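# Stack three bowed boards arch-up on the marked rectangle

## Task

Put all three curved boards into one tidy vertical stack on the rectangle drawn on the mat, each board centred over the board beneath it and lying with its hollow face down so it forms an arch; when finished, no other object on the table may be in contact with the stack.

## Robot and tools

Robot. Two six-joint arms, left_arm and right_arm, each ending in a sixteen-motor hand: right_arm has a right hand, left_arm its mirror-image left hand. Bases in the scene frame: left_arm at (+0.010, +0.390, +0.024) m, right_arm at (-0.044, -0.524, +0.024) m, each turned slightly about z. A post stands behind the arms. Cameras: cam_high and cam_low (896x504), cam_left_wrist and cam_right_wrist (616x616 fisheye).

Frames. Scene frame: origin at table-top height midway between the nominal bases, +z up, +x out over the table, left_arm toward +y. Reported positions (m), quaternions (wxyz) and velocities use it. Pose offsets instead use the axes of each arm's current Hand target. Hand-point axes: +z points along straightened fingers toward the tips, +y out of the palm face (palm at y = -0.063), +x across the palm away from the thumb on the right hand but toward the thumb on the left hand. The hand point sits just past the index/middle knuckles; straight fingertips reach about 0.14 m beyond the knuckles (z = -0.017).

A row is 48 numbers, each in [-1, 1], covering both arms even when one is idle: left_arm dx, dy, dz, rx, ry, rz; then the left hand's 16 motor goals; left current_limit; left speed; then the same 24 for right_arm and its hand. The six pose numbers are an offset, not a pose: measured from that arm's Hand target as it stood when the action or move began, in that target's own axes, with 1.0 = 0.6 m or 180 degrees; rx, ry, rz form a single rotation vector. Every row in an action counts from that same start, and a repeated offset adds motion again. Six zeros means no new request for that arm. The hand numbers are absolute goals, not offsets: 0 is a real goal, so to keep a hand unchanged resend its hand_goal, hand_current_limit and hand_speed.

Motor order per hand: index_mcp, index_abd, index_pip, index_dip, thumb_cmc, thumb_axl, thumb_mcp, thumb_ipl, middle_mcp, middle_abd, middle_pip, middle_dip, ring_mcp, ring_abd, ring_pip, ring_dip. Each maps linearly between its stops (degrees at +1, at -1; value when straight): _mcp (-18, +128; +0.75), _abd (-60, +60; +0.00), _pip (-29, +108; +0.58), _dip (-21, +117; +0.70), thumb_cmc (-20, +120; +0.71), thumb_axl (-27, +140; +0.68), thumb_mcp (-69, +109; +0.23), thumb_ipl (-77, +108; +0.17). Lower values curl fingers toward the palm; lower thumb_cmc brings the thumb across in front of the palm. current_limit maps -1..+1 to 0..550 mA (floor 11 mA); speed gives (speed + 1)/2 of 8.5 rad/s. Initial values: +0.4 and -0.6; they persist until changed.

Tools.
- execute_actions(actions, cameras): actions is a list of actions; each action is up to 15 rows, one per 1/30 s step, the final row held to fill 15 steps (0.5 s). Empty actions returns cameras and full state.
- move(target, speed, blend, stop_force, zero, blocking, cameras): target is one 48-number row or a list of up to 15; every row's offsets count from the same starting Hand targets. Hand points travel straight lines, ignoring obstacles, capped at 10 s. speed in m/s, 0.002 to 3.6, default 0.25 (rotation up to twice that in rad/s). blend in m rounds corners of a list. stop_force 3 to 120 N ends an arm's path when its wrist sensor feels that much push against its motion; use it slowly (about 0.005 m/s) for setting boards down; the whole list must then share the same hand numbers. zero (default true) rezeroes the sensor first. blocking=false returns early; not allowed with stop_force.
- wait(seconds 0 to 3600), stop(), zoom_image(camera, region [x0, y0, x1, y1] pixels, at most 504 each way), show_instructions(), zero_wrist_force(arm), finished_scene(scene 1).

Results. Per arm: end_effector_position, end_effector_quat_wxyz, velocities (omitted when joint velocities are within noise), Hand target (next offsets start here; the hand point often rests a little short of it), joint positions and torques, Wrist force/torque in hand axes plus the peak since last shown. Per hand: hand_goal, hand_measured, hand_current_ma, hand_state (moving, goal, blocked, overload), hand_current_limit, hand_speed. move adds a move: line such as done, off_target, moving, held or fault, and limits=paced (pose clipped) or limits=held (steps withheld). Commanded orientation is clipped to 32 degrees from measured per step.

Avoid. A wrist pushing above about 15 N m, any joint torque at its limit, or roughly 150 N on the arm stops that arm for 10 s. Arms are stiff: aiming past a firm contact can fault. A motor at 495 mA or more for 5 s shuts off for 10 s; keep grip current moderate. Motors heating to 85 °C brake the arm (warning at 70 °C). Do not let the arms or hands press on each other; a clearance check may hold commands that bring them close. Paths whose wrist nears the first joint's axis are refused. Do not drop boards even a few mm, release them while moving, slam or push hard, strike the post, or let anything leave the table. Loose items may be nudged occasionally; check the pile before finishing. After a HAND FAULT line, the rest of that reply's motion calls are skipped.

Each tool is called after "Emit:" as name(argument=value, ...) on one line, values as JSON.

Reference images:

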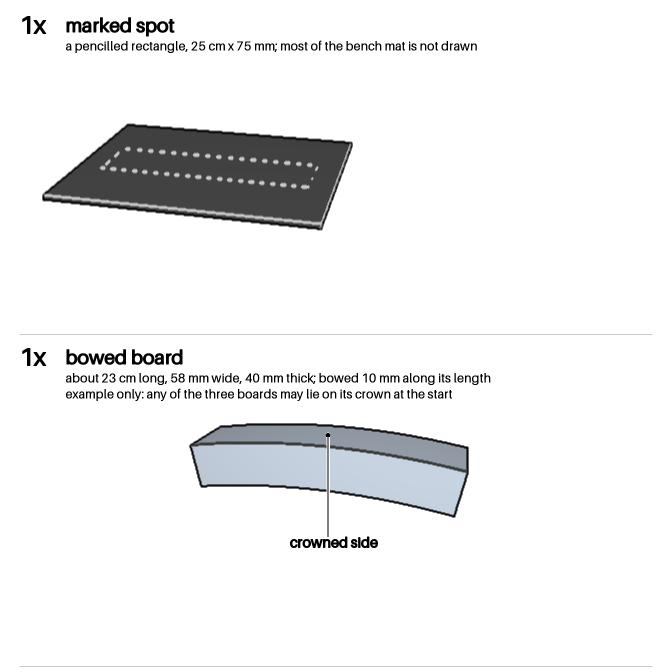

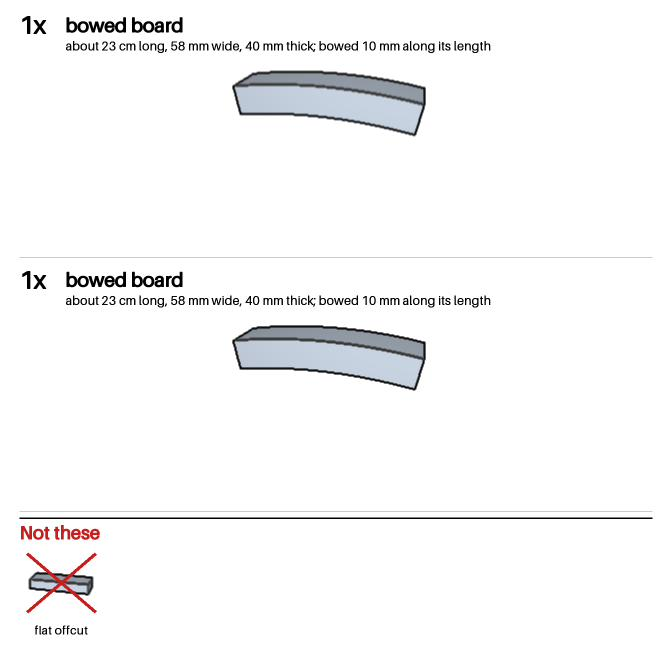

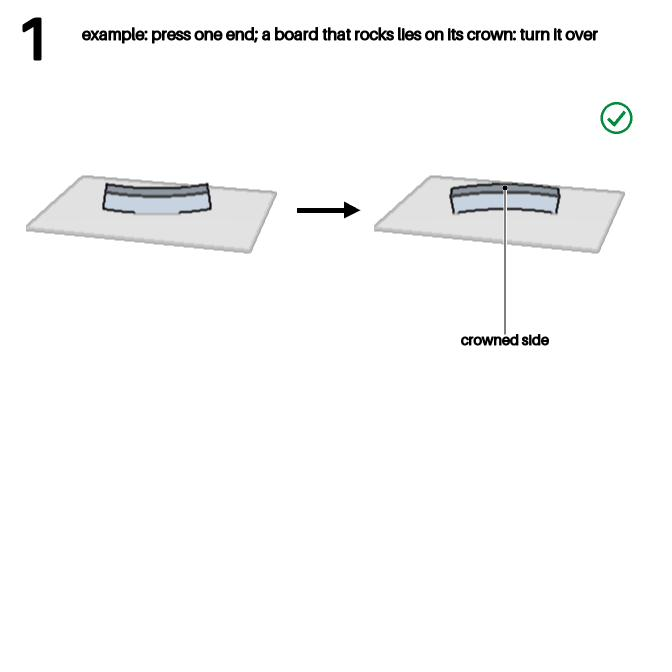

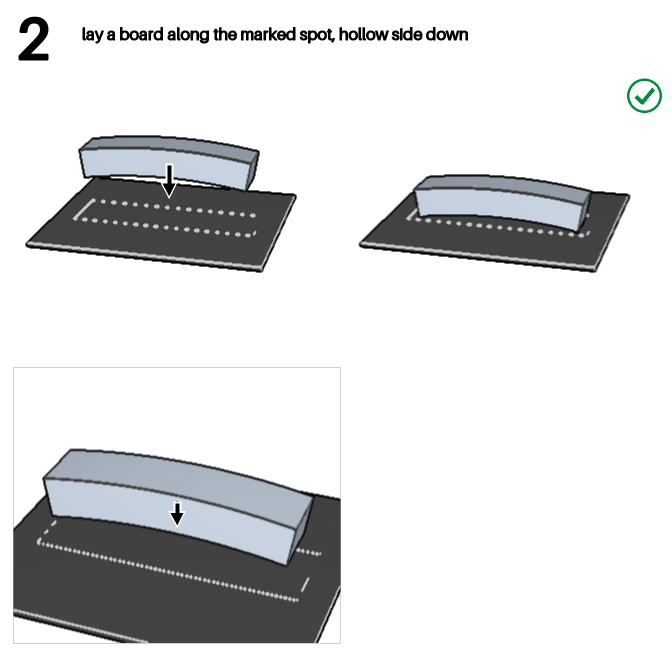

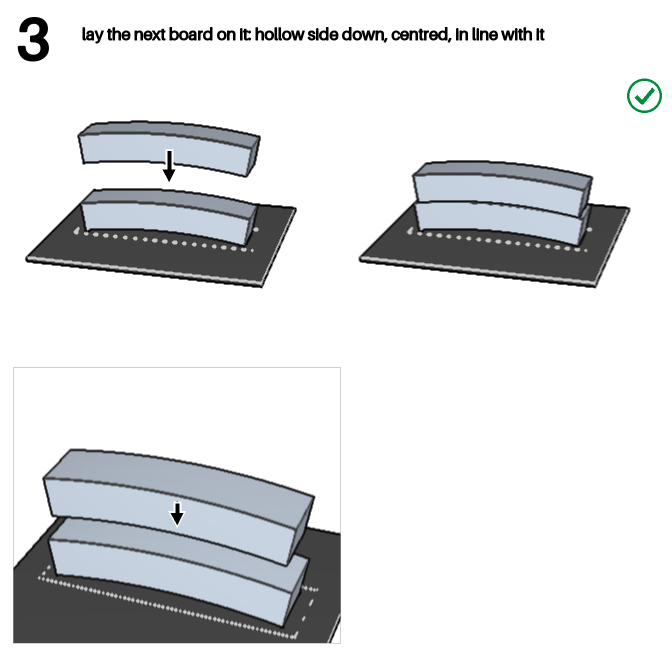

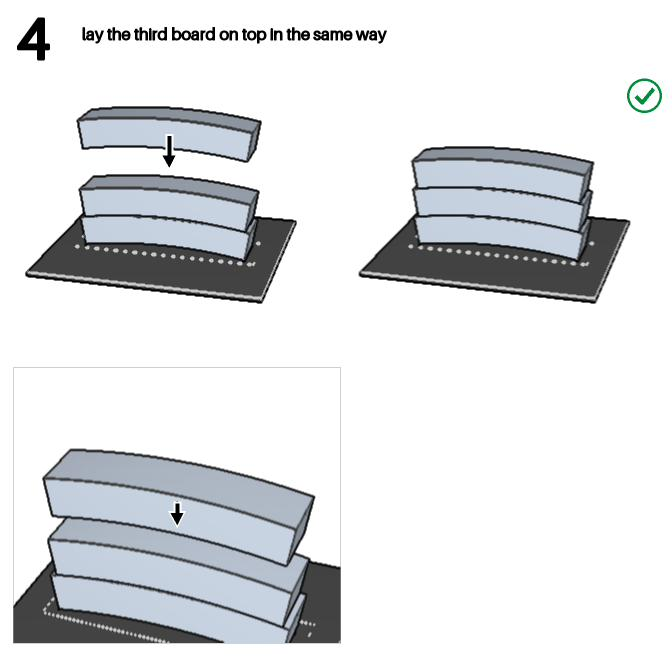

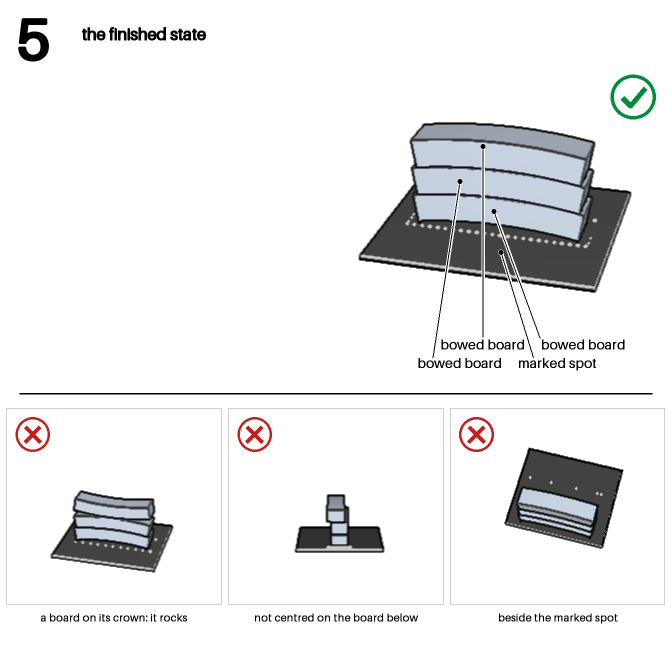

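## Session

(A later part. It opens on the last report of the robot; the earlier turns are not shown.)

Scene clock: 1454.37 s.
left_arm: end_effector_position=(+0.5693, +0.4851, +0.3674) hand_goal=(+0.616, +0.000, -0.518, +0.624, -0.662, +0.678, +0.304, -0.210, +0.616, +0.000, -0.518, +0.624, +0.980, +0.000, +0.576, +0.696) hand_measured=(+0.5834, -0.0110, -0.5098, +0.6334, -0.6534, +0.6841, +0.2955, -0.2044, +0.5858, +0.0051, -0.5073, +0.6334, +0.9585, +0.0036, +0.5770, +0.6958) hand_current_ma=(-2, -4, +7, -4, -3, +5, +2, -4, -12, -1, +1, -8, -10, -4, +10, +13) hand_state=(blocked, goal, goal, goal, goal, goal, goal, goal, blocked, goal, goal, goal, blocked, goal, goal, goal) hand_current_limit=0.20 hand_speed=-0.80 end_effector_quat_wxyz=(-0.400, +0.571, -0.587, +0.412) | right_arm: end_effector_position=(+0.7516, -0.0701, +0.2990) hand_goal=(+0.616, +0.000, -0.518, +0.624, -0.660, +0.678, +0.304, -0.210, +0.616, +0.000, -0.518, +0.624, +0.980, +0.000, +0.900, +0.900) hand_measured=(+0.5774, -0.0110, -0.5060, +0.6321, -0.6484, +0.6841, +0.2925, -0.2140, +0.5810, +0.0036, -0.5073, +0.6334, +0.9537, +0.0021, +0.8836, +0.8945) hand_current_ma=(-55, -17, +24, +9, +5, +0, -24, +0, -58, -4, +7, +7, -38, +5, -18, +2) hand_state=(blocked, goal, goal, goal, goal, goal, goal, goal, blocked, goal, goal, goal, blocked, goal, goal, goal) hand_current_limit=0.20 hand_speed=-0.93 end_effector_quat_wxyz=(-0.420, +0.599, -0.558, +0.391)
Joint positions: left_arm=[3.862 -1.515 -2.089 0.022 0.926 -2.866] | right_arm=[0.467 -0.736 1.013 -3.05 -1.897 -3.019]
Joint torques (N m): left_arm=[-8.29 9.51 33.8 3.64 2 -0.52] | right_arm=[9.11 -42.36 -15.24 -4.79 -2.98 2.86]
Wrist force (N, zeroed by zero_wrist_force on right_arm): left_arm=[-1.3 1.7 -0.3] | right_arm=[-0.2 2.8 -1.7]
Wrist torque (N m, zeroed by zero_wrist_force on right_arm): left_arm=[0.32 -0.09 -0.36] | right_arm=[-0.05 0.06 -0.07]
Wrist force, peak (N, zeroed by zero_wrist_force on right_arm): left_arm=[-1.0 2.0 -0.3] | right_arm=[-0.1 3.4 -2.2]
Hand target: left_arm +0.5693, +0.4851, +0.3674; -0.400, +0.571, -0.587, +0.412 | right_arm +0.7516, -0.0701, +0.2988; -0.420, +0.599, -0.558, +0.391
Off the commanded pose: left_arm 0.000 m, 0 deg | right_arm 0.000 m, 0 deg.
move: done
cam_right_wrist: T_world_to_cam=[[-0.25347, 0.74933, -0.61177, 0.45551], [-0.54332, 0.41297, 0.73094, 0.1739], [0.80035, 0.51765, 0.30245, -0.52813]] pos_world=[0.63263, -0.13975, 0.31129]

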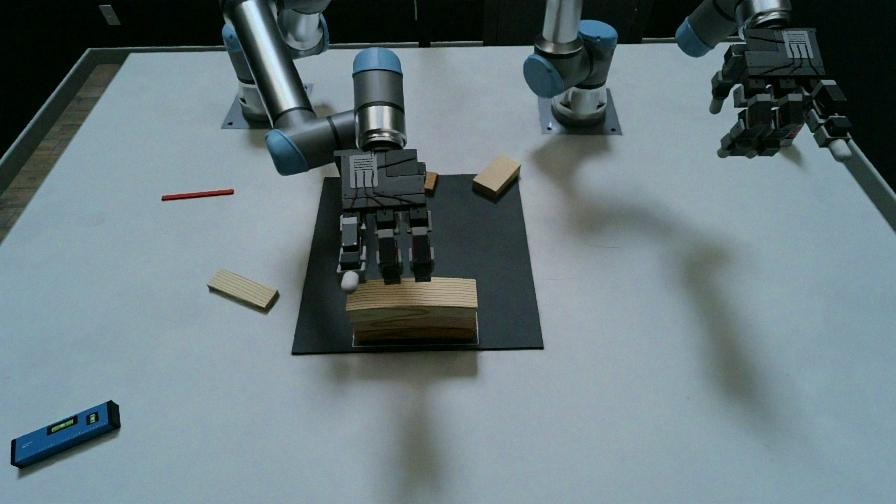

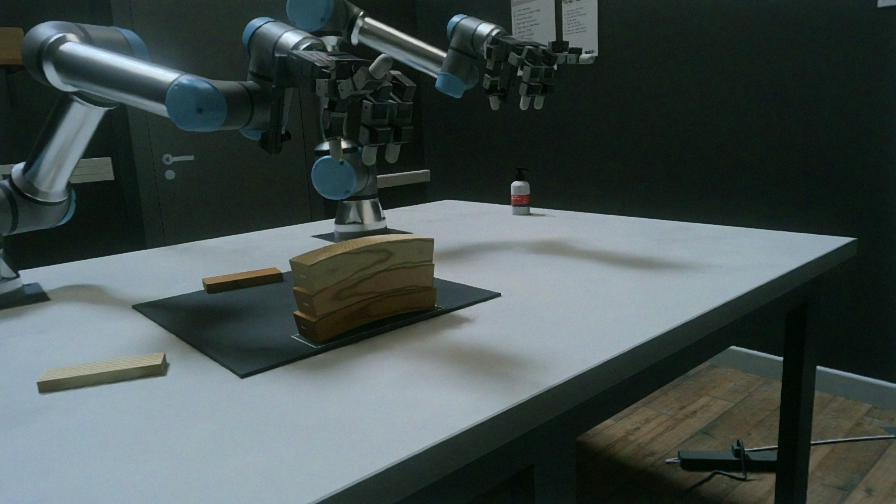

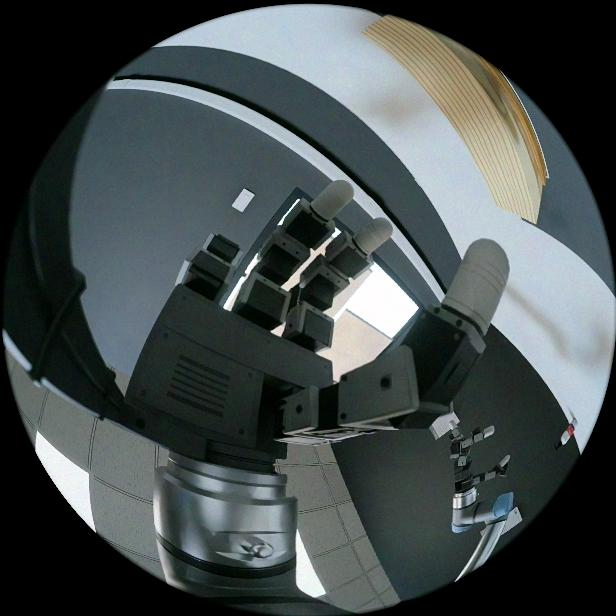

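Emit:
move(target=[0,0,0,0,0,0,0.616,0,-0.518,0.623,-0.663,0.677,0.303,-0.211,0.616,0,-0.518,0.623,0.98,0,0.576,0.696,0.2,-0.8,0.1,0.067,-0.33,0,0,0,0.616,0,-0.518,0.623,-0.66,0.677,0.303,-0.211,0.616,0,-0.518,0.623,0.98,0,0.9,0.9,0.2,-0.93], speed=0.15, cameras=["cam_high"])

Emit:
zoom_image(camera="cam_high", region=[330, 250, 500, 360])

Scene clock: 1462.33 s.
left_arm: end_effector_position=(+0.5693, +0.4851, +0.3674) hand_goal=(+0.616, +0.000, -0.518, +0.624, -0.662, +0.678, +0.304, -0.210, +0.616, +0.000, -0.518, +0.624, +0.980, +0.000, +0.576, +0.696) hand_measured=(+0.5822, -0.0110, -0.5111, +0.6308, -0.6547, +0.6851, +0.2965, -0.2054, +0.5858, +0.0051, -0.5086, +0.6321, +0.9597, +0.0036, +0.5770, +0.6958) hand_current_ma=(-4, -2, -3, -8, -10, +13, +2, -13, -27, -2, +9, -1, -9, +6, +9, +6) hand_state=(blocked, goal, goal, goal, goal, goal, goal, goal, blocked, goal, goal, goal, blocked, goal, goal, goal) hand_current_limit=0.20 hand_speed=-0.80 end_effector_quat_wxyz=(-0.400, +0.571, -0.587, +0.412) | right_arm: end_effector_position=(+0.5566, -0.1441, +0.3287) hand_goal=(+0.616, +0.000, -0.518, +0.624, -0.660, +0.678, +0.304, -0.210, +0.616, +0.000, -0.518, +0.624, +0.980, +0.000, +0.900, +0.900) hand_measured=(+0.5762, -0.0110, -0.5073, +0.6334, -0.6496, +0.6851, +0.2925, -0.2130, +0.5810, +0.0036, -0.5086, +0.6321, +0.9537, +0.0021, +0.8836, +0.8958) hand_current_ma=(-56, -12, +18, +6, +12, -2, -16, +10, -56, +0, +6, +1, -36, +1, -20, +0) hand_state=(blocked, goal, goal, goal, goal, goal, goal, goal, blocked, goal, goal, goal, blocked, goal, goal, goal) hand_current_limit=0.20 hand_speed=-0.93 end_effector_quat_wxyz=(-0.420, +0.599, -0.558, +0.391)
Joint positions: left_arm=[3.862 -1.515 -2.089 0.022 0.926 -2.866] | right_arm=[0.489 -1.223 1.734 -3.281 -1.918 -3.01]
Joint torques (N m): left_arm=[-8.49 9.48 34.79 3.35 2.1 -0.54] | right_arm=[-8.47 -32.47 -14.05 0.23 2.19 1.32]
Wrist force (N, zeroed by zero_wrist_force on right_arm): left_arm=[-1.2 1.8 -0.6] | right_arm=[-0.2 2.7 -2.1]
Wrist torque (N m, zeroed by zero_wrist_force on right_arm): left_arm=[0.35 -0.10 -0.36] | right_arm=[-0.03 0.06 -0.08]
Wrist force, peak (N, zeroed by zero_wrist_force on right_arm): left_arm=[-1.3 1.9 -0.6] | right_arm=[0.3 3.1 -3.4]
Hand target: left_arm +0.5693, +0.4851, +0.3674; -0.400, +0.571, -0.587, +0.412 | right_arm +0.5566, -0.1442, +0.3286; -0.420, +0.599, -0.558, +0.391
Off the commanded pose: left_arm 0.000 m, 0 deg | right_arm 0.000 m, 0 deg.
move: done

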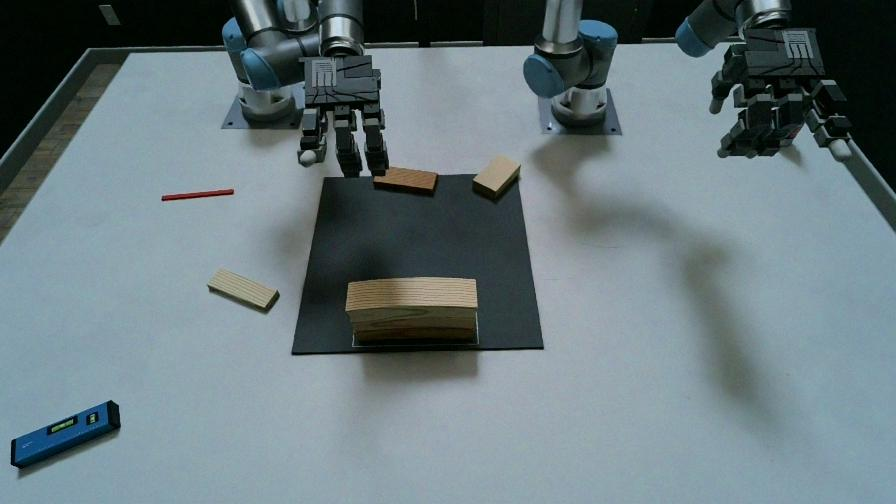

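Scaled by 2.965 from the camera's image (finer frame: 1280x720).

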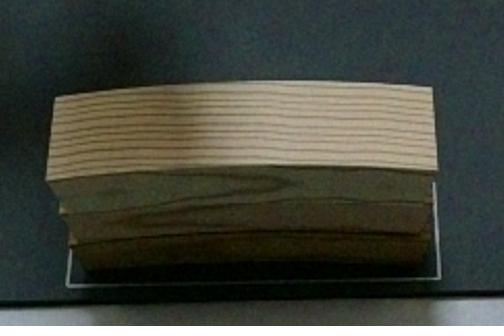

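The pile is stable, centred and clear of both arms, so I'm ending the scene.

Emit:
finished_scene(scene=1)

The scene is finished: the task was done.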